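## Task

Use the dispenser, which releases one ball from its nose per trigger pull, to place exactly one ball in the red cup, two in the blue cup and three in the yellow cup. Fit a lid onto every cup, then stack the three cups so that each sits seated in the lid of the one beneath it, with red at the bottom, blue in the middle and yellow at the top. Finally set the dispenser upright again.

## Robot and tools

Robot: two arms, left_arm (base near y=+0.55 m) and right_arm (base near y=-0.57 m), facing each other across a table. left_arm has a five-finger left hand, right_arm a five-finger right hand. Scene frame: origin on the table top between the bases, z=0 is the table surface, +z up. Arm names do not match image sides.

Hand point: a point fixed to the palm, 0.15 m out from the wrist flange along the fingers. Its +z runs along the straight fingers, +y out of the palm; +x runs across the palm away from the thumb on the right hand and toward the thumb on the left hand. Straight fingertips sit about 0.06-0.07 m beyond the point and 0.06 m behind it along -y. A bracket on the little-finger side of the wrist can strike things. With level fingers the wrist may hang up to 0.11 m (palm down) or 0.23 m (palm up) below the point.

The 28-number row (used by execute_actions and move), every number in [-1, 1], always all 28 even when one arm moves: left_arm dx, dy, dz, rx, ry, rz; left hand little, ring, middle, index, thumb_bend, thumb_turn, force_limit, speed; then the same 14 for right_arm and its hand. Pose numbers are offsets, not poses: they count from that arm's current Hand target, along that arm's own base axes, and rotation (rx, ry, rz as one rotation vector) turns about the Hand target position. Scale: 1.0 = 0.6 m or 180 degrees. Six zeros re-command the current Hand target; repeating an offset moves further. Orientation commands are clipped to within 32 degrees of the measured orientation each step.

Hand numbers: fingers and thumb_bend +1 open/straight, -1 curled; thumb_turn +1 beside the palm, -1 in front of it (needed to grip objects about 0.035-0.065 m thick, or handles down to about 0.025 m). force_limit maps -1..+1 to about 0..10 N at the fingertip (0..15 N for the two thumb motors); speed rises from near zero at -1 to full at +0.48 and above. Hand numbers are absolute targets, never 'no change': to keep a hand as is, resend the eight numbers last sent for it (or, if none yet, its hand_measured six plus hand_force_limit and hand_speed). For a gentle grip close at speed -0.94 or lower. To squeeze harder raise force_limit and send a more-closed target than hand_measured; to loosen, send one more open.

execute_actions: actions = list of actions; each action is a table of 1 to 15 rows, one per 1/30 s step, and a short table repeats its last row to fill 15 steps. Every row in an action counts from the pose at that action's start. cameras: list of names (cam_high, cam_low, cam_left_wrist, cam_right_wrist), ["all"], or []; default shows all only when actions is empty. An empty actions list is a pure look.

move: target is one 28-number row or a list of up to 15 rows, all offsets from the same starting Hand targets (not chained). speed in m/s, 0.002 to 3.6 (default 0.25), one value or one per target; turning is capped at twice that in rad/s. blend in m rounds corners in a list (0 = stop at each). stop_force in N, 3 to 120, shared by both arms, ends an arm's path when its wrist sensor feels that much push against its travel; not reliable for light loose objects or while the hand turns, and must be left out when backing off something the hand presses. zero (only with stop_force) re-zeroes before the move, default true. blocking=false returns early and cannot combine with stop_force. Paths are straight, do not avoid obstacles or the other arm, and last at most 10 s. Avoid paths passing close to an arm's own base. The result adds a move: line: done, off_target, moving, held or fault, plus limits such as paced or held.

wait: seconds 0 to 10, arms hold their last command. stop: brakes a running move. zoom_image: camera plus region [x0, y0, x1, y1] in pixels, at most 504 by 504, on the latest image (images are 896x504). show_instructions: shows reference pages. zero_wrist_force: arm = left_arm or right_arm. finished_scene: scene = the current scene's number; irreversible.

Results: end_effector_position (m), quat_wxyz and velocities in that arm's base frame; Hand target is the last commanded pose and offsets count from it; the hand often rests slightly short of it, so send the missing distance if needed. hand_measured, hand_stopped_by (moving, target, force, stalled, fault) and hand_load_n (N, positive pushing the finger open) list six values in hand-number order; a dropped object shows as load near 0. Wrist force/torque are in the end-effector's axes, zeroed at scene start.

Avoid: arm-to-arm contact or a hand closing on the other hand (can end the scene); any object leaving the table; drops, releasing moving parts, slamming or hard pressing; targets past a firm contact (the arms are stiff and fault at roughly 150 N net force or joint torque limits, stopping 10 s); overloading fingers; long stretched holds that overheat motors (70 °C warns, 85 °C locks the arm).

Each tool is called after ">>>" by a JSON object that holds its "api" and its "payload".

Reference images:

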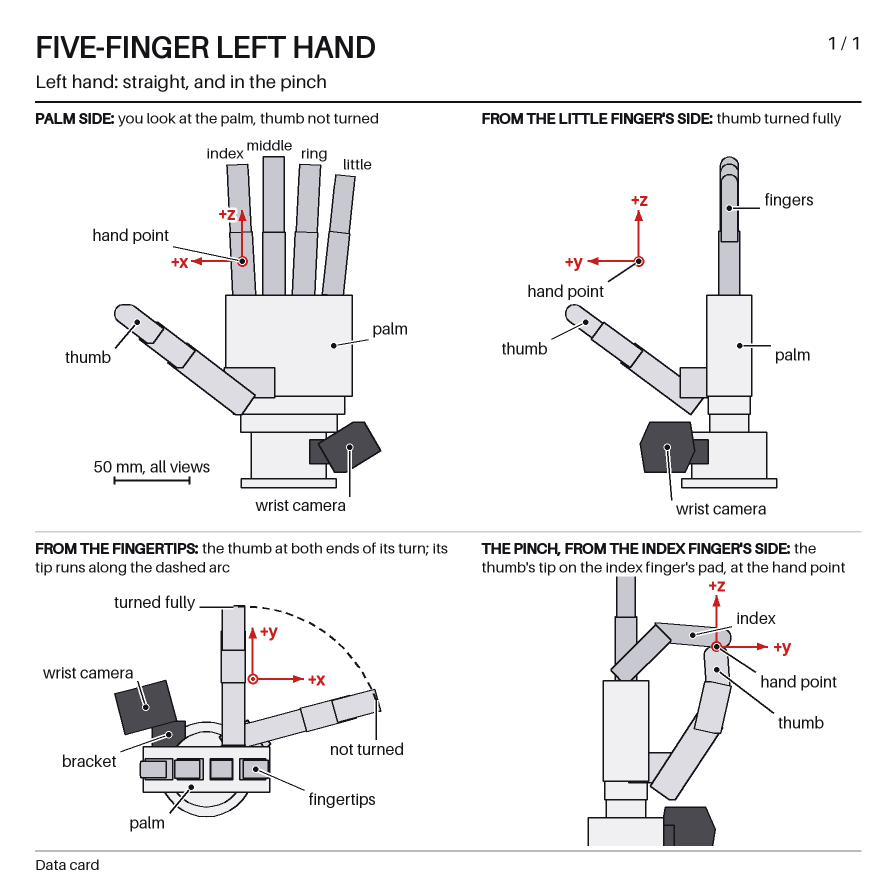

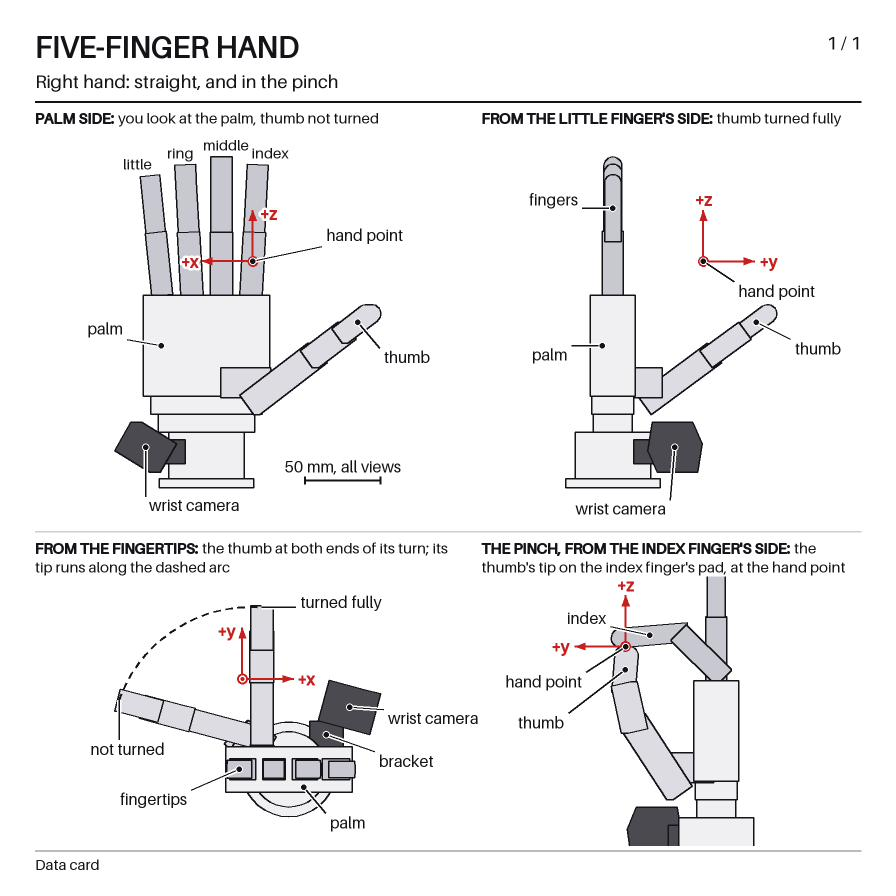

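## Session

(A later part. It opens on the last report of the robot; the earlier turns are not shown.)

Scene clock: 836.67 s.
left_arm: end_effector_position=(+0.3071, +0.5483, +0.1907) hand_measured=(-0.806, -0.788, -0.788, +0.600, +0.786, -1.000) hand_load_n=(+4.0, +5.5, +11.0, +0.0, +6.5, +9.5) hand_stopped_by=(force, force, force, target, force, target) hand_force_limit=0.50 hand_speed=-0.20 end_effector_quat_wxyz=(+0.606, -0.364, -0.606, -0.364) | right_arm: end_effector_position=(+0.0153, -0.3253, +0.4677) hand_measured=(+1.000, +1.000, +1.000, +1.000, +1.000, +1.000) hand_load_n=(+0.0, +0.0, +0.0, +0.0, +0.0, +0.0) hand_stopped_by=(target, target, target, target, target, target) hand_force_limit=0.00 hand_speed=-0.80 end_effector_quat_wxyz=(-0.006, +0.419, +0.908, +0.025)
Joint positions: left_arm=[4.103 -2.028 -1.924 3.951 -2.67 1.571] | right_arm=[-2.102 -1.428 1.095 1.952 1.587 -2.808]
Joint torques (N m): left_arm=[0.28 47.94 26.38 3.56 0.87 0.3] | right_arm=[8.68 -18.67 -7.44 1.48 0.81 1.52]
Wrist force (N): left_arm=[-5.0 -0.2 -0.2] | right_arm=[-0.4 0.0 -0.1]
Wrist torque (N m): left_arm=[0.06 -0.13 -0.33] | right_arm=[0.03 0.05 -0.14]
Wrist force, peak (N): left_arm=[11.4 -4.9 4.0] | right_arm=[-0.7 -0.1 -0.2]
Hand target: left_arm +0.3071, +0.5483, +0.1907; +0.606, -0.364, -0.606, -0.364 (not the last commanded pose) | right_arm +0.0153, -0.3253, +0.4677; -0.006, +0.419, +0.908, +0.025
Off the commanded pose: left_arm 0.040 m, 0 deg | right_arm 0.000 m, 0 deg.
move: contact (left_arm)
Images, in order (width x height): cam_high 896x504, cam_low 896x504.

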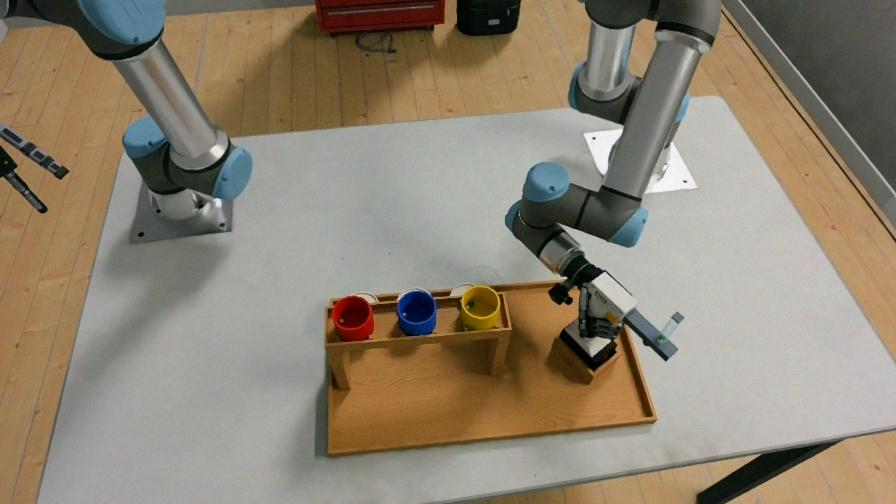

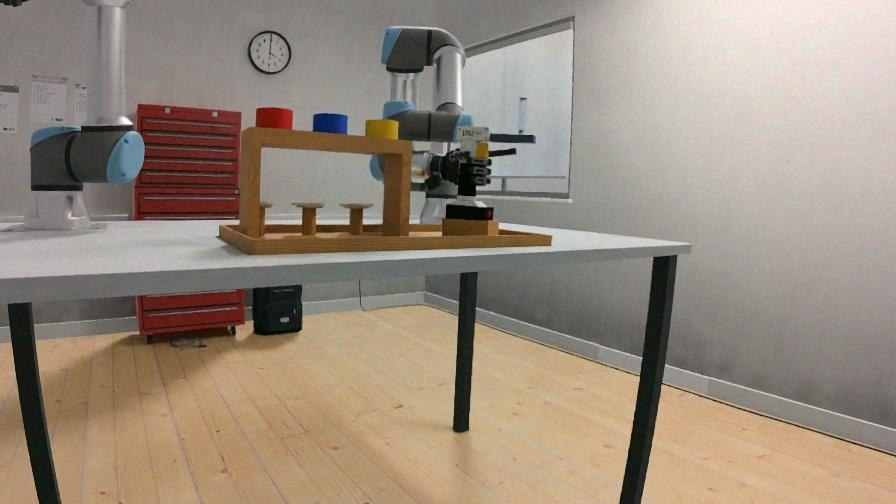

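>>> {"api": "move", "payload": {"target": [[0,0,0.0067,0,0,0,-0.995,-0.995,-0.995,0.6,-0.99,-1,0.5,-0.2,0,0,0,0,0,0,1,1,1,1,1,1,0,-0.8],[-0.0016,0.0030,0.0067,0,0,0,-0.995,-0.995,-0.995,0.6,-0.99,-1,0.5,-0.2,0,0,0,0,0,0,1,1,1,1,1,1,0,-0.8]], "speed": 0.02}}

>>> {"api": "move", "payload": {"target": [0,0,-0.0717,0,0,0,-0.995,-0.995,-0.995,0.6,-0.99,-1,0.5,-0.2,0,0,0,0,0,0,1,1,1,1,1,1,0,-0.8], "speed": 0.015, "stop_force": 4, "cameras": ["cam_high","cam_low"]}}

>>> {"api": "zoom_image", "payload": {"camera": "cam_high", "region": [545, 310, 625, 390]}}

>>> {"api": "zoom_image", "payload": {"camera": "cam_low", "region": [430, 190, 510, 245]}}

Scene clock: 908.87 s.
left_arm: end_effector_position=(+0.3061, +0.5502, +0.1949) hand_measured=(-0.806, -0.788, -0.788, +0.600, +0.786, -1.000) hand_load_n=(+4.0, +5.5, +11.0, +0.0, +6.5, +9.5) hand_stopped_by=(force, force, force, target, force, target) hand_force_limit=0.50 hand_speed=-0.20 end_effector_quat_wxyz=(+0.606, -0.364, -0.606, -0.364) | right_arm: end_effector_position=(+0.0153, -0.3253, +0.4677) hand_measured=(+1.000, +1.000, +1.000, +1.000, +1.000, +1.000) hand_load_n=(+0.5, +0.0, +0.0, +0.0, +0.0, +0.0) hand_stopped_by=(target, target, target, target, target, target) hand_force_limit=0.00 hand_speed=-0.80 end_effector_quat_wxyz=(-0.006, +0.419, +0.908, +0.025)
Joint positions: left_arm=[4.107 -2.021 -1.92 3.941 -2.665 1.571] | right_arm=[-2.102 -1.428 1.095 1.952 1.587 -2.808]
Joint torques (N m): left_arm=[-6.49 25.7 20.34 -0.54 -0.99 1.98] | right_arm=[8.31 -20.3 -6.28 1.4 0.94 1.19]
Wrist force (N): left_arm=[-4.8 -0.3 -0.1] | right_arm=[-0.4 -0.1 -0.4]
Wrist torque (N m): left_arm=[0.04 -0.18 -0.31] | right_arm=[0.02 0.07 -0.15]
Wrist force, peak (N): left_arm=[-5.3 0.0 0.1] | right_arm=[-0.7 -0.1 -0.5]
Hand target: left_arm +0.3061, +0.5501, +0.1948; +0.606, -0.364, -0.606, -0.364 | right_arm +0.0153, -0.3253, +0.4677; -0.006, +0.419, +0.908, +0.025
Off the commanded pose: left_arm 0.000 m, 0 deg | right_arm 0.000 m, 0 deg.
move: done

Scene clock: 910.33 s.
left_arm: end_effector_position=(+0.3061, +0.5502, +0.1903) hand_measured=(-0.806, -0.788, -0.788, +0.600, +0.786, -1.000) hand_load_n=(+3.0, +5.5, +11.5, +0.0, +5.5, +9.0) hand_stopped_by=(force, force, force, target, force, target) hand_force_limit=0.50 hand_speed=-0.20 end_effector_quat_wxyz=(+0.606, -0.364, -0.606, -0.364) | right_arm: end_effector_position=(+0.0153, -0.3253, +0.4677) hand_measured=(+1.000, +1.000, +1.000, +1.000, +1.000, +1.000) hand_load_n=(+0.0, +0.0, +0.0, +0.0, +0.0, +0.0) hand_stopped_by=(target, target, target, target, target, target) hand_force_limit=0.00 hand_speed=-0.80 end_effector_quat_wxyz=(-0.006, +0.419, +0.908, +0.025)
Joint positions: left_arm=[4.107 -2.03 -1.923 3.952 -2.666 1.571] | right_arm=[-2.102 -1.428 1.095 1.952 1.587 -2.808]
Joint torques (N m): left_arm=[-6.05 47.86 26.1 3.24 2.4 0.03] | right_arm=[8.62 -20.36 -8.13 1.6 1.01 1.44]
Wrist force (N): left_arm=[-4.8 0.1 -0.2] | right_arm=[-0.2 0.0 -0.5]
Wrist torque (N m): left_arm=[0.10 -0.17 -0.33] | right_arm=[0.05 0.03 -0.13]
Wrist force, peak (N): left_arm=[10.3 -3.4 4.1] | right_arm=[-0.6 -0.2 -0.3]
Hand target: left_arm +0.3061, +0.5502, +0.1903; +0.606, -0.364, -0.606, -0.364 (not the last commanded pose) | right_arm +0.0153, -0.3253, +0.4677; -0.006, +0.419, +0.908, +0.025
Off the commanded pose: left_arm 0.039 m, 0 deg | right_arm 0.000 m, 0 deg.
move: contact (left_arm)
Images, in order (width x height): cam_high 896x504, cam_low 896x504.

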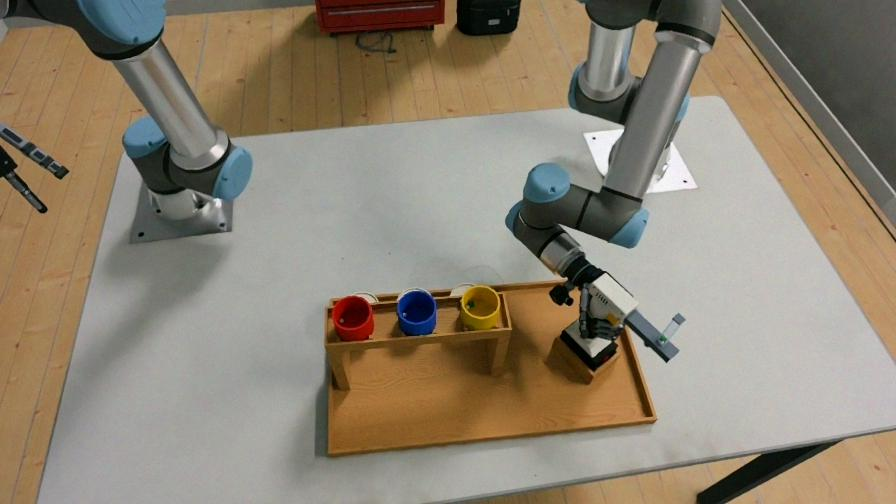

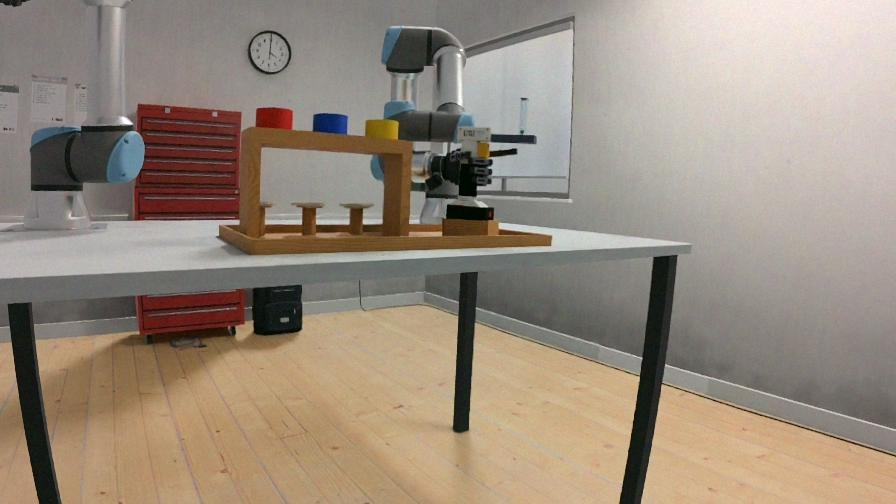

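Scaled by 6.300 from the camera's 896x504 image, which has a finer 1280x720 frame.

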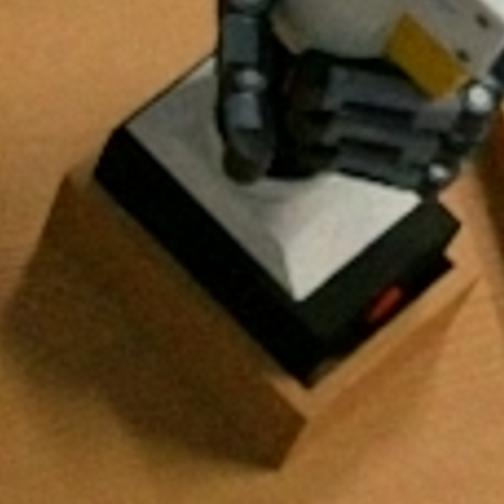

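Scaled by 6.300 from the camera's 896x504 image, which has a finer 1280x720 frame.

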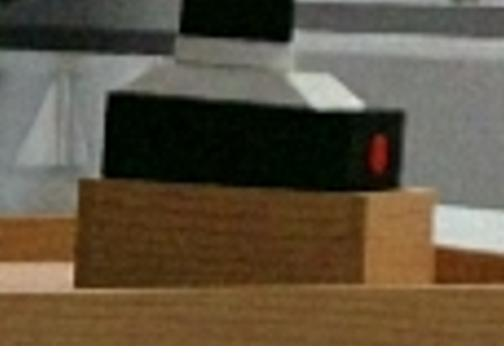

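>>> {"api": "zoom_image", "payload": {"camera": "cam_high", "region": [580, 260, 690, 370]}}

Scaled by 4.582 from the camera's 896x504 image, which has a finer 1280x720 frame.

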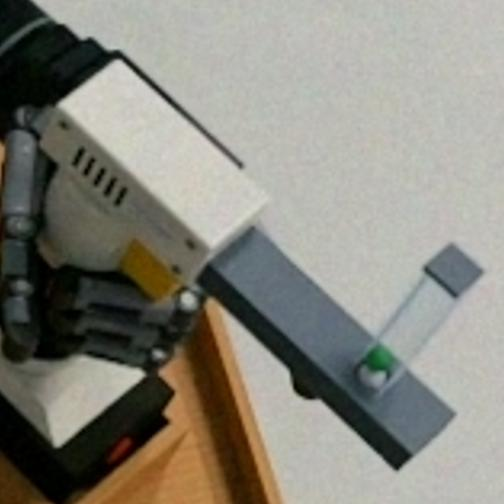

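>>> {"api": "move", "payload": {"target": [[0,0,0.0067,0,0,0,-0.995,-0.995,-0.995,0.6,-0.99,-1,0.5,-0.2,0,0,0,0,0,0,1,1,1,1,1,1,0,-0.8],[0.002,-0.0008,0.0067,0,0,-0.00944,-0.995,-0.995,-0.995,0.6,-0.99,-1,0.5,-0.2,0,0,0,0,0,0,1,1,1,1,1,1,0,-0.8]], "speed": 0.02}}

>>> {"api": "move", "payload": {"target": [0,0,-0.0717,0,0,0,-0.995,-0.995,-0.995,0.6,-0.99,-1,0.5,-0.2,0,0,0,0,0,0,1,1,1,1,1,1,0,-0.8], "speed": 0.015, "stop_force": 4, "cameras": ["cam_high","cam_low"]}}

>>> {"api": "zoom_image", "payload": {"camera": "cam_high", "region": [545, 310, 625, 390]}}

>>> {"api": "zoom_image", "payload": {"camera": "cam_low", "region": [430, 190, 510, 245]}}

Scene clock: 978.37 s.
left_arm: end_effector_position=(+0.3073, +0.5497, +0.1943) hand_measured=(-0.806, -0.788, -0.788, +0.600, +0.786, -1.000) hand_load_n=(+3.0, +5.5, +11.5, +0.0, +5.5, +9.0) hand_stopped_by=(force, force, force, target, force, target) hand_force_limit=0.50 hand_speed=-0.20 end_effector_quat_wxyz=(+0.601, -0.373, -0.601, -0.373) | right_arm: end_effector_position=(+0.0153, -0.3253, +0.4677) hand_measured=(+1.000, +1.000, +1.000, +1.000, +1.000, +1.000) hand_load_n=(+0.0, +0.0, +0.0, +0.0, +0.0, +0.0) hand_stopped_by=(target, target, target, target, target, target) hand_force_limit=0.00 hand_speed=-0.80 end_effector_quat_wxyz=(-0.006, +0.419, +0.908, +0.025)
Joint positions: left_arm=[4.115 -2.011 -1.939 3.95 -2.627 1.571] | right_arm=[-2.102 -1.428 1.095 1.952 1.587 -2.808]
Joint torques (N m): left_arm=[2.04 36.83 20.47 2.74 -1.89 1.91] | right_arm=[8.41 -19.22 -6.85 1.74 1.23 1.37]
Wrist force (N): left_arm=[-5.0 0.1 -0.1] | right_arm=[-0.5 0.0 -0.3]
Wrist torque (N m): left_arm=[0.11 -0.13 -0.35] | right_arm=[0.03 0.07 -0.15]
Wrist force, peak (N): left_arm=[-5.3 0.0 0.0] | right_arm=[-0.6 -0.1 -0.4]
Hand target: left_arm +0.3073, +0.5497, +0.1943; +0.601, -0.373, -0.601, -0.373 | right_arm +0.0153, -0.3253, +0.4677; -0.006, +0.419, +0.908, +0.025
Off the commanded pose: left_arm 0.000 m, 0 deg | right_arm 0.000 m, 0 deg.
move: done

Scene clock: 979.67 s.
left_arm: end_effector_position=(+0.3073, +0.5498, +0.1929) hand_measured=(-0.806, -0.788, -0.788, +0.600, +0.786, -1.000) hand_load_n=(+4.5, +6.0, +11.5, +0.0, +6.0, +7.0) hand_stopped_by=(force, force, force, target, force, target) hand_force_limit=0.50 hand_speed=-0.20 end_effector_quat_wxyz=(+0.601, -0.373, -0.601, -0.373) | right_arm: end_effector_position=(+0.0153, -0.3253, +0.4677) hand_measured=(+1.000, +1.000, +1.000, +1.000, +1.000, +1.000) hand_load_n=(+0.0, +0.0, +0.0, +0.0, +0.0, +0.0) hand_stopped_by=(target, target, target, target, target, target) hand_force_limit=0.00 hand_speed=-0.80 end_effector_quat_wxyz=(-0.006, +0.419, +0.908, +0.025)
Joint positions: left_arm=[4.115 -2.014 -1.94 3.953 -2.628 1.571] | right_arm=[-2.102 -1.428 1.095 1.952 1.587 -2.808]
Joint torques (N m): left_arm=[0.4 47.56 25.87 3.64 1.86 1.28] | right_arm=[8.12 -19.41 -7.12 1.64 1.05 1.41]
Wrist force (N): left_arm=[-4.9 -0.1 0.0] | right_arm=[-0.4 -0.2 -0.3]
Wrist torque (N m): left_arm=[0.08 -0.15 -0.33] | right_arm=[0.00 0.05 -0.15]
Wrist force, peak (N): left_arm=[7.7 -0.5 -2.3] | right_arm=[-0.6 -0.1 -0.4]
Hand target: left_arm +0.3073, +0.5498, +0.1929; +0.601, -0.373, -0.601, -0.373 (not the last commanded pose) | right_arm +0.0153, -0.3253, +0.4677; -0.006, +0.419, +0.908, +0.025
Off the commanded pose: left_arm 0.042 m, 0 deg | right_arm 0.000 m, 0 deg.
move: contact (left_arm)
Images, in order (width x height): cam_high 896x504, cam_low 896x504.

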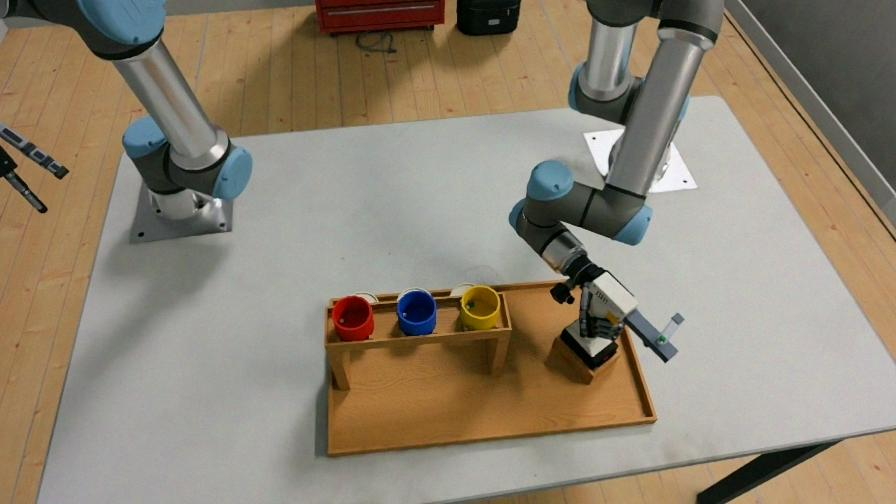

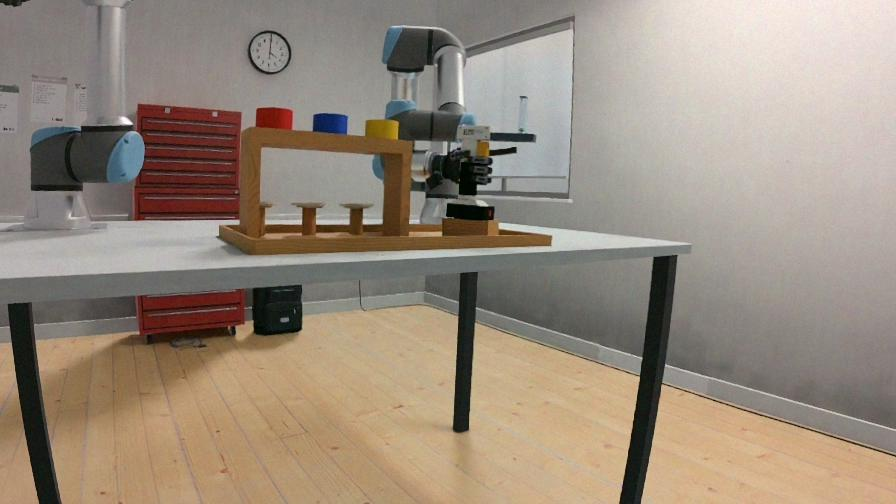

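Scaled by 6.300 from the camera's 896x504 image, which has a finer 1280x720 frame.

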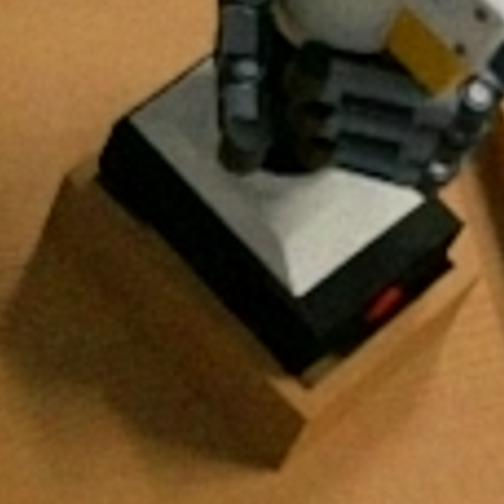

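Scaled by 6.300 from the camera's 896x504 image, which has a finer 1280x720 frame.

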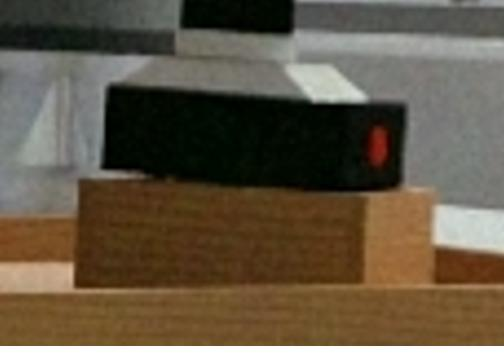

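>>> {"api": "move", "payload": {"target": [0,0,0.02,0,0,0,-0.995,-0.995,-0.995,0.6,-0.99,-1,0.5,-0.2,0,0,0,0,0,0,1,1,1,1,1,1,0,-0.8], "speed": 0.03, "cameras": ["cam_high","cam_low","cam_left_wrist"]}}

>>> {"api": "zoom_image", "payload": {"camera": "cam_low", "region": [425, 110, 545, 240]}}

>>> {"api": "zoom_image", "payload": {"camera": "cam_low", "region": [430, 175, 510, 230]}}

>>> {"api": "zoom_image", "payload": {"camera": "cam_high", "region": [545, 300, 625, 380]}}

Scene clock: 1000.13 s.
left_arm: end_effector_position=(+0.3073, +0.5498, +0.2051) hand_measured=(-0.806, -0.788, -0.788, +0.600, +0.786, -1.000) hand_load_n=(+4.5, +6.0, +11.5, +0.0, +6.0, +7.0) hand_stopped_by=(force, force, force, target, force, target) hand_force_limit=0.50 hand_speed=-0.20 end_effector_quat_wxyz=(+0.601, -0.373, -0.601, -0.373) | right_arm: end_effector_position=(+0.0153, -0.3253, +0.4677) hand_measured=(+1.000, +1.000, +1.000, +1.000, +1.000, +1.000) hand_load_n=(+0.5, +0.0, +0.0, +0.0, +0.0, +0.0) hand_stopped_by=(target, target, target, target, target, target) hand_force_limit=0.00 hand_speed=-0.80 end_effector_quat_wxyz=(-0.006, +0.419, +0.908, +0.025)
Joint positions: left_arm=[4.115 -1.992 -1.932 3.923 -2.628 1.571] | right_arm=[-2.102 -1.428 1.095 1.952 1.587 -2.808]
Joint torques (N m): left_arm=[5.35 24.36 16.38 3.57 1.61 -1.28] | right_arm=[7.8 -20.16 -7.29 1.61 0.98 1.61]
Wrist force (N): left_arm=[-4.9 0.0 -0.2] | right_arm=[-0.4 -0.2 -0.4]
Wrist torque (N m): left_arm=[0.08 -0.14 -0.37] | right_arm=[0.00 0.06 -0.15]
Wrist force, peak (N): left_arm=[-5.6 -0.1 0.1] | right_arm=[-0.5 -0.2 -0.5]
Hand target: left_arm +0.3073, +0.5498, +0.2049; +0.601, -0.373, -0.601, -0.373 | right_arm +0.0153, -0.3253, +0.4677; -0.006, +0.419, +0.908, +0.025
Off the commanded pose: left_arm 0.000 m, 0 deg | right_arm 0.000 m, 0 deg.
move: done
Images, in order (width x height): cam_high 896x504, cam_low 896x504, cam_left_wrist 896x504.

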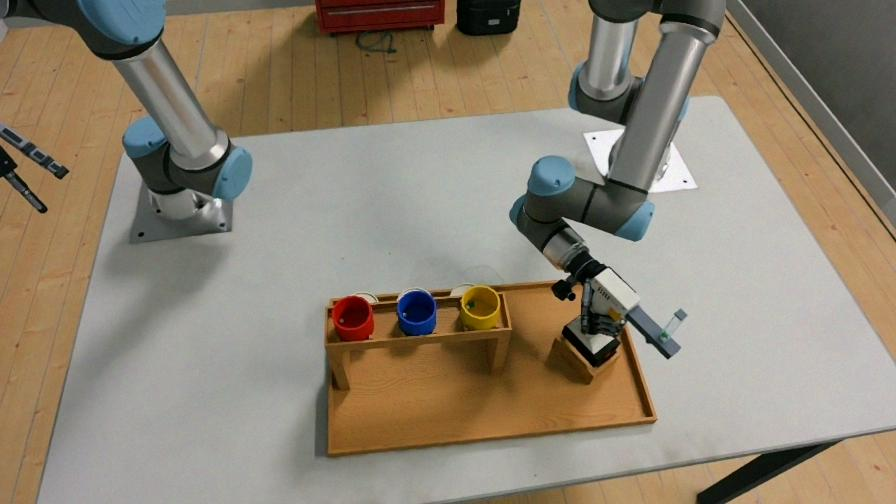

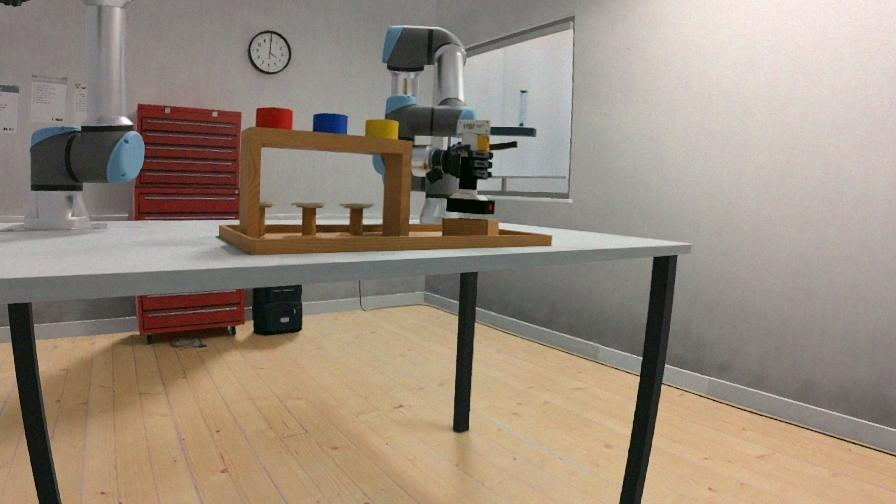

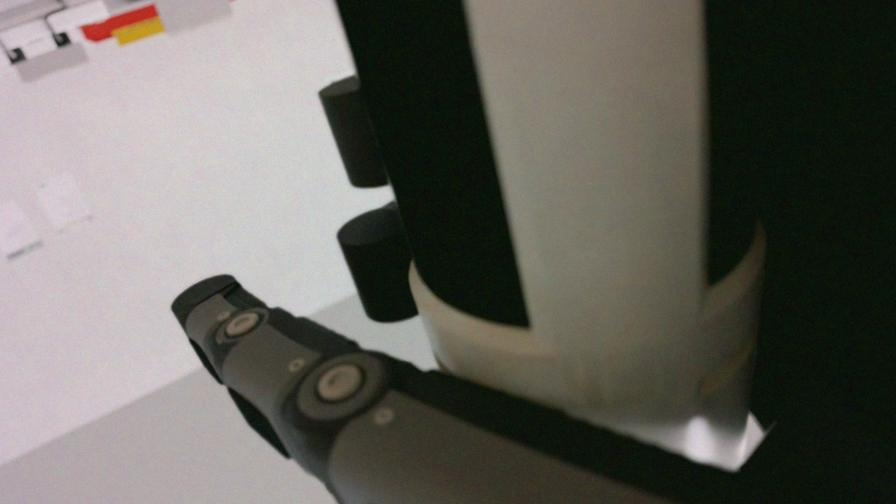

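Scaled by 3.877 from the camera's 896x504 image, which has a finer 1280x720 frame.

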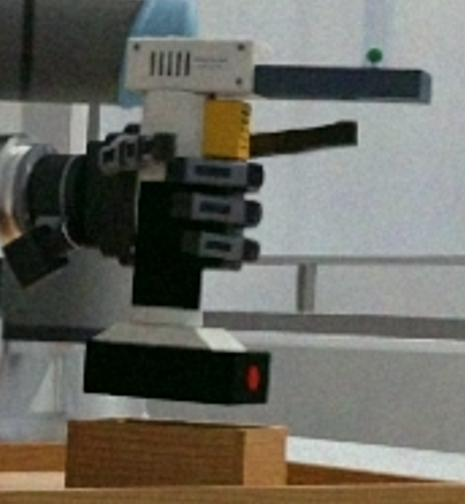

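Scaled by 6.300 from the camera's 896x504 image, which has a finer 1280x720 frame.

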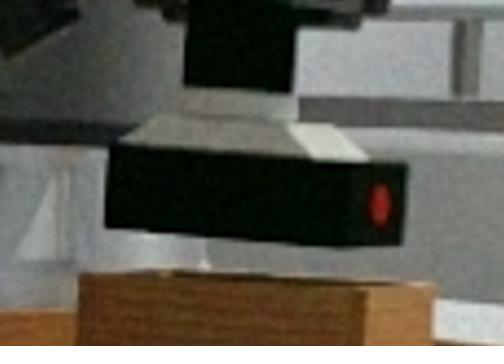

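Scaled by 6.300 from the camera's 896x504 image, which has a finer 1280x720 frame.

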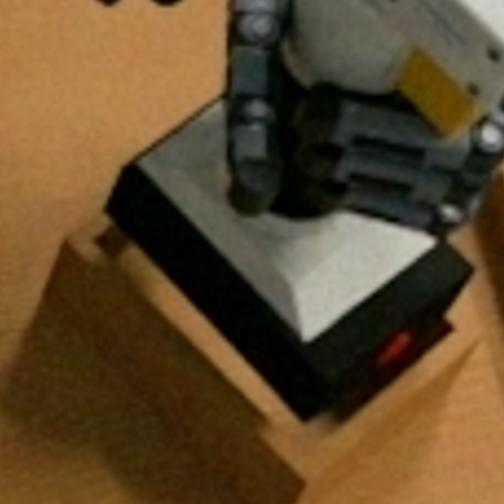

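>>> {"api": "move", "payload": {"target": [-0.0008,-0.0082,0,0.0119,-0.0012,0,-0.995,-0.995,-0.995,0.6,-0.99,-1,0.5,-0.2,0,0,0,0,0,0,1,1,1,1,1,1,0,-0.8], "speed": 0.03, "cameras": ["cam_high","cam_low"]}}

>>> {"api": "zoom_image", "payload": {"camera": "cam_low", "region": [430, 175, 510, 230]}}

>>> {"api": "zoom_image", "payload": {"camera": "cam_high", "region": [545, 300, 625, 380]}}

Scene clock: 1045.30 s.
left_arm: end_effector_position=(+0.3068, +0.5448, +0.2048) hand_measured=(-0.806, -0.788, -0.788, +0.600, +0.786, -1.000) hand_load_n=(+4.5, +6.0, +11.5, +0.0, +6.0, +7.0) hand_stopped_by=(force, force, force, target, force, target) hand_force_limit=0.50 hand_speed=-0.20 end_effector_quat_wxyz=(+0.607, -0.361, -0.595, -0.384) | right_arm: end_effector_position=(+0.0153, -0.3253, +0.4677) hand_measured=(+1.000, +1.000, +1.000, +1.000, +1.000, +1.000) hand_load_n=(+0.0, +0.0, -0.5, +0.0, +0.0, +0.0) hand_stopped_by=(target, target, target, target, target, target) hand_force_limit=0.00 hand_speed=-0.80 end_effector_quat_wxyz=(-0.006, +0.419, +0.908, +0.025)
Joint positions: left_arm=[4.111 -1.993 -1.965 4.023 -2.631 1.608] | right_arm=[-2.102 -1.428 1.095 1.952 1.587 -2.808]
Joint torques (N m): left_arm=[-7.93 25.72 25.19 -0.31 -0.76 -2.35] | right_arm=[7.56 -19 -7.36 1.9 1.02 1.21]
Wrist force (N): left_arm=[-5.1 -0.2 -0.4] | right_arm=[-0.3 -0.1 -0.4]
Wrist torque (N m): left_arm=[0.07 -0.13 -0.31] | right_arm=[0.04 0.05 -0.14]
Wrist force, peak (N): left_arm=[-5.3 0.0 -0.1] | right_arm=[-0.5 -0.1 -0.5]
Hand target: left_arm +0.3068, +0.5448, +0.2049; +0.607, -0.361, -0.595, -0.385 | right_arm +0.0153, -0.3253, +0.4677; -0.006, +0.419, +0.908, +0.025
Off the commanded pose: left_arm 0.000 m, 0 deg | right_arm 0.000 m, 0 deg.
move: done
Images, in order (width x height): cam_high 896x504, cam_low 896x504.

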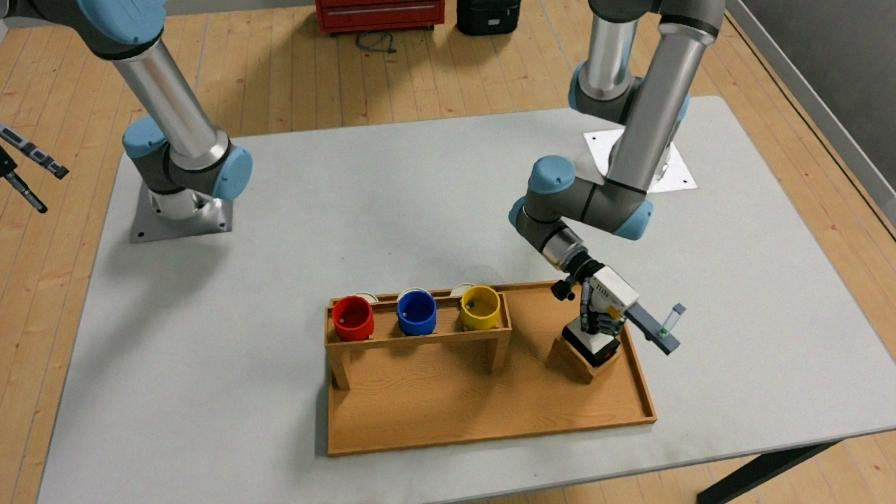

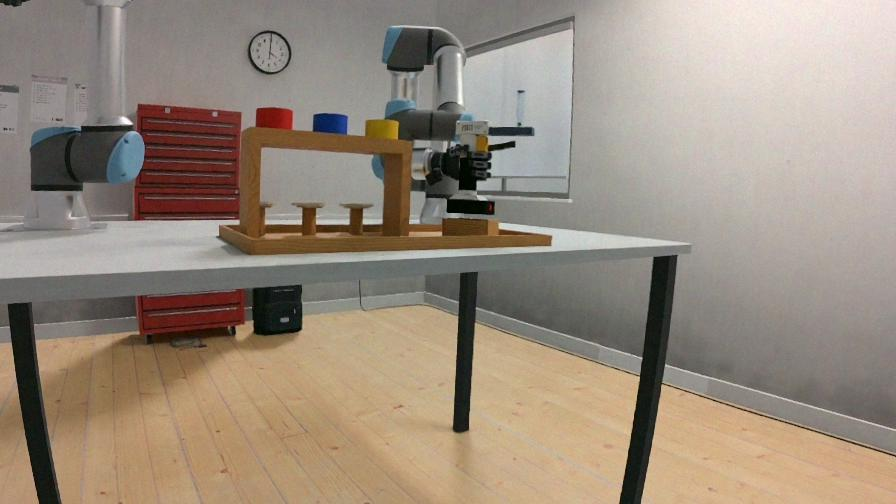

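Scaled by 6.300 from the camera's 896x504 image, which has a finer 1280x720 frame.

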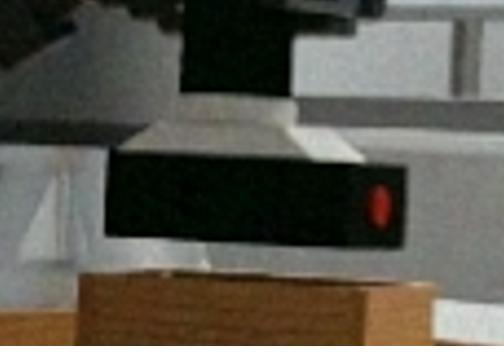

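Scaled by 6.300 from the camera's 896x504 image, which has a finer 1280x720 frame.

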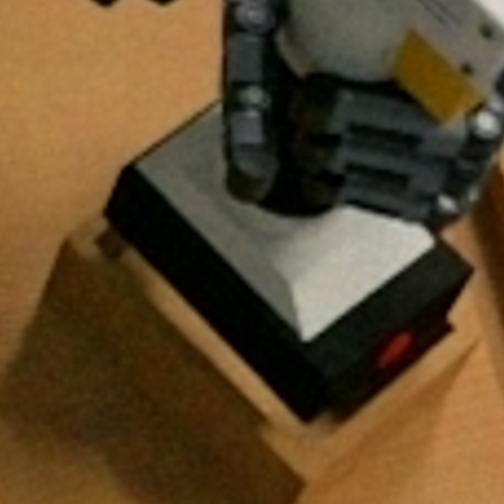

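>>> {"api": "move", "payload": {"target": [-0.0023,0.0025,-0.0173,0,0,0,-0.995,-0.995,-0.995,0.6,-0.99,-1,0.5,-0.2,0,0,0,0,0,0,1,1,1,1,1,1,0,-0.8], "speed": 0.03, "stop_force": 4, "cameras": ["cam_high","cam_low"]}}

>>> {"api": "zoom_image", "payload": {"camera": "cam_high", "region": [545, 300, 625, 380]}}

>>> {"api": "zoom_image", "payload": {"camera": "cam_low", "region": [640, 240, 740, 340]}}

Scene clock: 1118.83 s.
left_arm: end_effector_position=(+0.3054, +0.5463, +0.1945) hand_measured=(-0.806, -0.788, -0.788, +0.600, +0.786, -1.000) hand_load_n=(+4.5, +6.0, +11.5, +0.0, +5.5, +7.0) hand_stopped_by=(force, force, force, target, force, target) hand_force_limit=0.50 hand_speed=-0.20 end_effector_quat_wxyz=(+0.607, -0.361, -0.595, -0.385) | right_arm: end_effector_position=(+0.0153, -0.3253, +0.4677) hand_measured=(+1.000, +1.000, +1.000, +1.000, +1.000, +1.000) hand_load_n=(+0.0, +0.0, +0.0, +0.0, +0.0, +0.0) hand_stopped_by=(target, target, target, target, target, target) hand_force_limit=0.00 hand_speed=-0.80 end_effector_quat_wxyz=(-0.006, +0.419, +0.908, +0.025)
Joint positions: left_arm=[4.116 -2.012 -1.971 4.048 -2.626 1.608] | right_arm=[-2.102 -1.428 1.095 1.952 1.587 -2.808]
Joint torques (N m): left_arm=[-12.05 46.19 25.43 -0.36 -1.65 1.79] | right_arm=[7.3 -22.21 -7.92 1.77 1.13 1.4]
Wrist force (N): left_arm=[-5.0 -0.2 -0.1] | right_arm=[-0.3 -0.3 -0.3]
Wrist torque (N m): left_arm=[0.06 -0.13 -0.16] | right_arm=[-0.01 0.04 -0.15]
Wrist force, peak (N): left_arm=[-5.3 -0.1 -0.1] | right_arm=[-0.7 -0.2 -0.3]
Hand target: left_arm +0.3054, +0.5463, +0.1945; +0.607, -0.361, -0.595, -0.385 | right_arm +0.0153, -0.3253, +0.4677; -0.006, +0.419, +0.908, +0.025
Off the commanded pose: left_arm 0.000 m, 0 deg | right_arm 0.000 m, 0 deg.
move: done
Images, in order (width x height): cam_high 896x504, cam_low 896x504.

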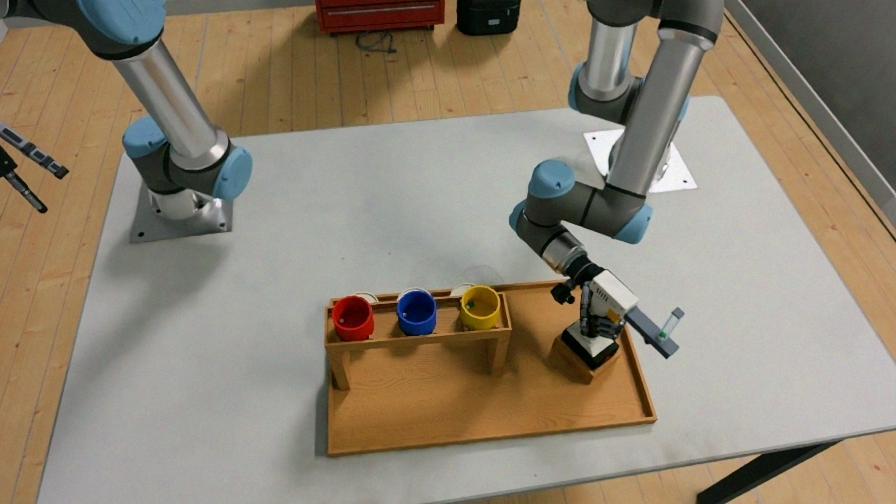

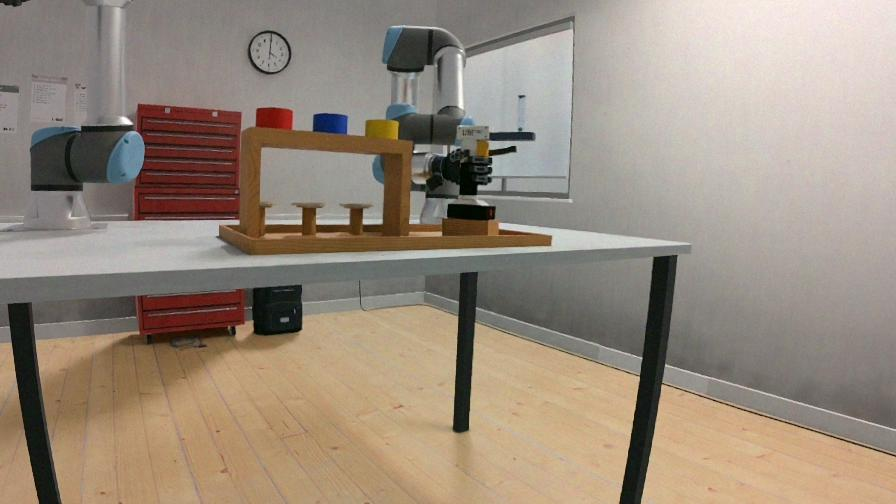

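Scaled by 6.300 from the camera's 896x504 image, which has a finer 1280x720 frame.

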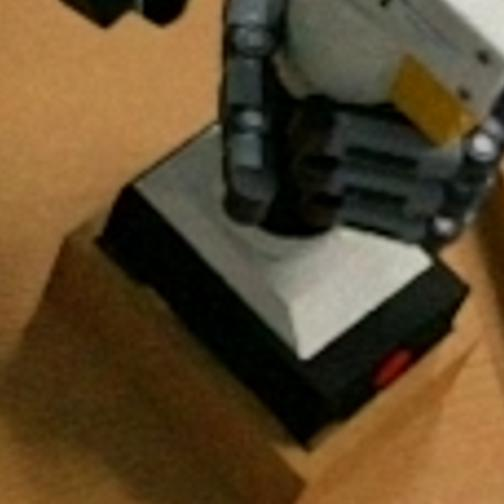

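Scaled by 5.040 from the camera's 896x504 image, which has a finer 1280x720 frame.

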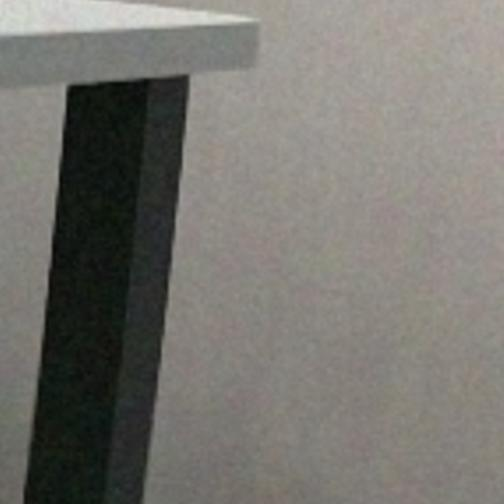

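>>> {"api": "move", "payload": {"target": [0,0,-0.0725,0,0,0,-0.995,-0.995,-0.995,0.6,-0.99,-1,0.5,-0.2,0,0,0,0,0,0,1,1,1,1,1,1,0,-0.8], "speed": 0.012, "stop_force": 4, "cameras": ["cam_high","cam_low"]}}

>>> {"api": "zoom_image", "payload": {"camera": "cam_high", "region": [545, 300, 625, 380]}}

>>> {"api": "zoom_image", "payload": {"camera": "cam_low", "region": [420, 170, 520, 250]}}

Scene clock: 1144.13 s.
left_arm: end_effector_position=(+0.3054, +0.5464, +0.1924) hand_measured=(-0.806, -0.788, -0.788, +0.600, +0.786, -1.000) hand_load_n=(+4.5, +6.0, +11.5, +0.0, +6.0, +8.0) hand_stopped_by=(force, force, force, target, force, target) hand_force_limit=0.50 hand_speed=-0.20 end_effector_quat_wxyz=(+0.607, -0.361, -0.595, -0.385) | right_arm: end_effector_position=(+0.0153, -0.3253, +0.4677) hand_measured=(+1.000, +1.000, +1.000, +1.000, +1.000, +1.000) hand_load_n=(+0.0, +0.0, +0.0, +0.0, +0.0, +0.0) hand_stopped_by=(target, target, target, target, target, target) hand_force_limit=0.00 hand_speed=-0.80 end_effector_quat_wxyz=(-0.006, +0.419, +0.908, +0.025)
Joint positions: left_arm=[4.116 -2.017 -1.973 4.054 -2.626 1.608] | right_arm=[-2.102 -1.428 1.095 1.952 1.587 -2.808]
Joint torques (N m): left_arm=[-12.05 45.17 25.17 1.93 1.57 0.72] | right_arm=[8.95 -20.06 -8.17 2.08 1 1.18]
Wrist force (N): left_arm=[-3.0 -0.7 0.3] | right_arm=[-0.6 -0.1 -0.5]
Wrist torque (N m): left_arm=[0.05 -0.10 -0.12] | right_arm=[0.03 0.09 -0.16]
Wrist force, peak (N): left_arm=[14.3 -6.0 -2.9] | right_arm=[-0.6 -0.1 -0.5]
Hand target: left_arm +0.3055, +0.5464, +0.1924; +0.607, -0.361, -0.595, -0.385 (not the last commanded pose) | right_arm +0.0153, -0.3253, +0.4677; -0.006, +0.419, +0.908, +0.025
Off the commanded pose: left_arm 0.041 m, 0 deg | right_arm 0.000 m, 0 deg.
move: contact (left_arm)
Images, in order (width x height): cam_high 896x504, cam_low 896x504.

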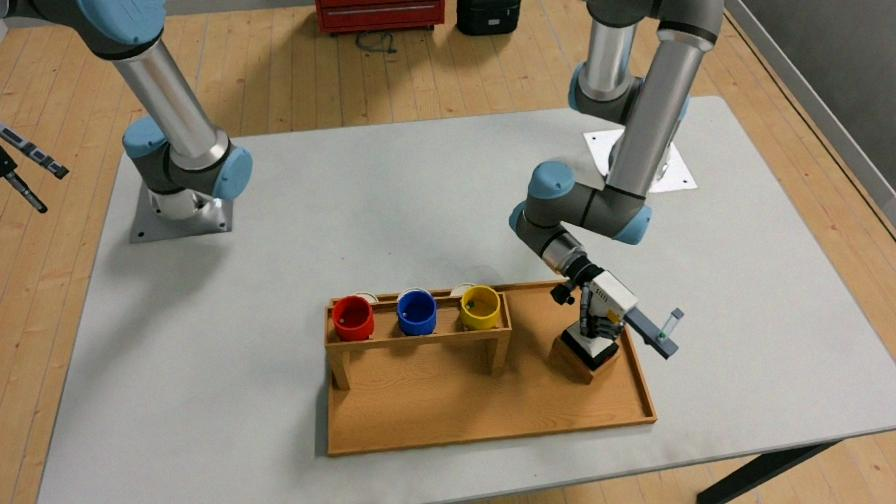

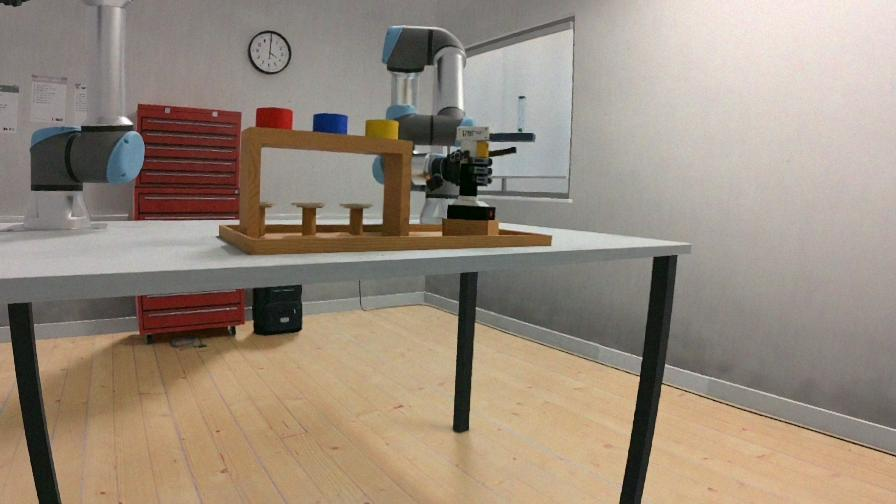

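Scaled by 6.300 from the camera's 896x504 image, which has a finer 1280x720 frame.

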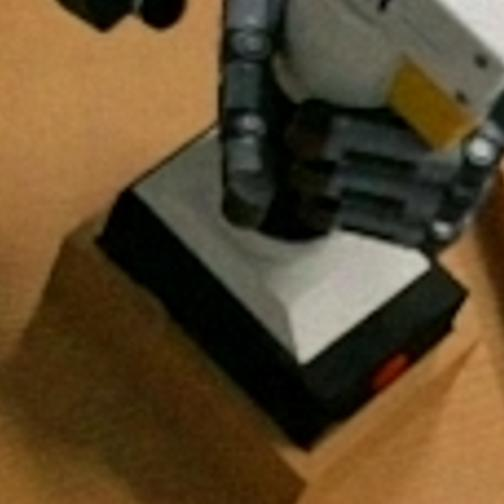

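Scaled by 5.040 from the camera's 896x504 image, which has a finer 1280x720 frame.

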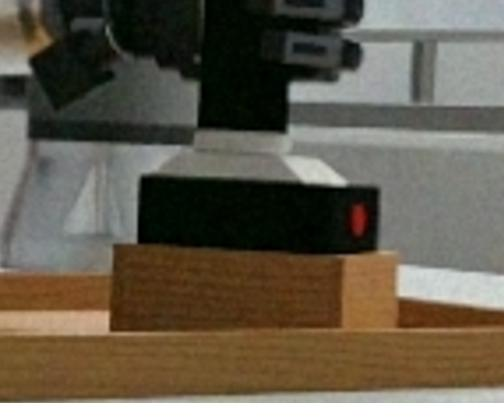

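>>> {"api": "move", "payload": {"target": [0,0,0.0058,0,0,0,-0.995,-0.995,-0.995,0.6,-0.99,-1,0.5,-0.2,0,0,0,0,0,0,1,1,1,1,1,1,0,-0.8], "speed": 0.02}}

>>> {"api": "zero_wrist_force", "payload": {"arm": "left_arm"}}

>>> {"api": "move", "payload": {"target": [0,0,-0.0725,0,0,0,-0.995,-0.995,-0.995,0.6,-0.99,-1,0.5,-0.2,0,0,0,0,0,0,1,1,1,1,1,1,0,-0.8], "speed": 0.008, "stop_force": 8}}

Scene clock: 1181.97 s.
left_arm: end_effector_position=(+0.3055, +0.5464, +0.1959) hand_measured=(-0.806, -0.788, -0.788, +0.600, +0.786, -1.000) hand_load_n=(+4.0, +6.0, +11.5, +0.0, +5.5, +7.5) hand_stopped_by=(force, force, force, target, force, target) hand_force_limit=0.50 hand_speed=-0.20 end_effector_quat_wxyz=(+0.607, -0.361, -0.595, -0.385) | right_arm: end_effector_position=(+0.0153, -0.3253, +0.4677) hand_measured=(+1.000, +1.000, +1.000, +1.000, +1.000, +1.000) hand_load_n=(+0.0, +0.0, +0.0, +0.0, +0.0, +0.0) hand_stopped_by=(target, target, target, target, target, target) hand_force_limit=0.00 hand_speed=-0.80 end_effector_quat_wxyz=(-0.006, +0.419, +0.908, +0.025)
Joint positions: left_arm=[4.116 -2.01 -1.97 4.045 -2.626 1.608] | right_arm=[-2.102 -1.428 1.095 1.952 1.587 -2.808]
Joint torques (N m): left_arm=[-11.43 37.38 23.89 0.83 2.28 1.57] | right_arm=[6.85 -19.41 -8.41 1.77 0.95 1.52]
Wrist force (N): left_arm=[-4.8 0.0 -0.4] | right_arm=[-0.3 0.0 -0.4]
Wrist torque (N m): left_arm=[0.11 -0.18 -0.18] | right_arm=[0.04 0.05 -0.14]
Wrist force, peak (N): left_arm=[-5.1 0.2 -0.3] | right_arm=[-0.6 -0.1 -0.3]
Hand target: left_arm +0.3055, +0.5464, +0.1959; +0.607, -0.361, -0.595, -0.385 | right_arm +0.0153, -0.3253, +0.4677; -0.006, +0.419, +0.908, +0.025
Off the commanded pose: left_arm 0.000 m, 0 deg | right_arm 0.000 m, 0 deg.
move: done

Wrist force sensor zeroed.

Scene clock: 1183.57 s.
left_arm: end_effector_position=(+0.3055, +0.5464, +0.1922) hand_measured=(-0.806, -0.788, -0.788, +0.600, +0.786, -1.000) hand_load_n=(+4.5, +6.0, +11.0, +0.0, +6.0, +8.0) hand_stopped_by=(force, force, force, target, force, target) hand_force_limit=0.50 hand_speed=-0.20 end_effector_quat_wxyz=(+0.607, -0.361, -0.595, -0.385) | right_arm: end_effector_position=(+0.0153, -0.3253, +0.4677) hand_measured=(+1.000, +1.000, +1.000, +1.000, +1.000, +1.000) hand_load_n=(+0.0, +0.0, +0.0, +0.0, +0.0, +0.0) hand_stopped_by=(target, target, target, target, target, target) hand_force_limit=0.00 hand_speed=-0.80 end_effector_quat_wxyz=(-0.006, +0.419, +0.908, +0.025)
Joint positions: left_arm=[4.116 -2.017 -1.973 4.054 -2.626 1.608] | right_arm=[-2.102 -1.428 1.095 1.952 1.587 -2.808]
Joint torques (N m): left_arm=[-12.62 43.95 22.68 -1.09 1.88 0.48] | right_arm=[6.54 -20.81 -9.47 2.16 1.18 1.16]
Wrist force (N, zeroed by zero_wrist_force on left_arm): left_arm=[6.4 0.3 0.9] | right_arm=[-0.4 -0.2 -0.2]
Wrist torque (N m, zeroed by zero_wrist_force on left_arm): left_arm=[0.00 0.02 -0.06] | right_arm=[0.00 0.07 -0.15]
Wrist force, peak (N, zeroed by zero_wrist_force on left_arm): left_arm=[18.7 -5.9 -2.2] | right_arm=[-0.6 -0.1 -0.4]
Hand target: left_arm +0.3055, +0.5464, +0.1922; +0.607, -0.361, -0.595, -0.385 (not the last commanded pose) | right_arm +0.0153, -0.3253, +0.4677; -0.006, +0.419, +0.908, +0.025
Off the commanded pose: left_arm 0.040 m, 0 deg | right_arm 0.000 m, 0 deg.
move: contact (left_arm)


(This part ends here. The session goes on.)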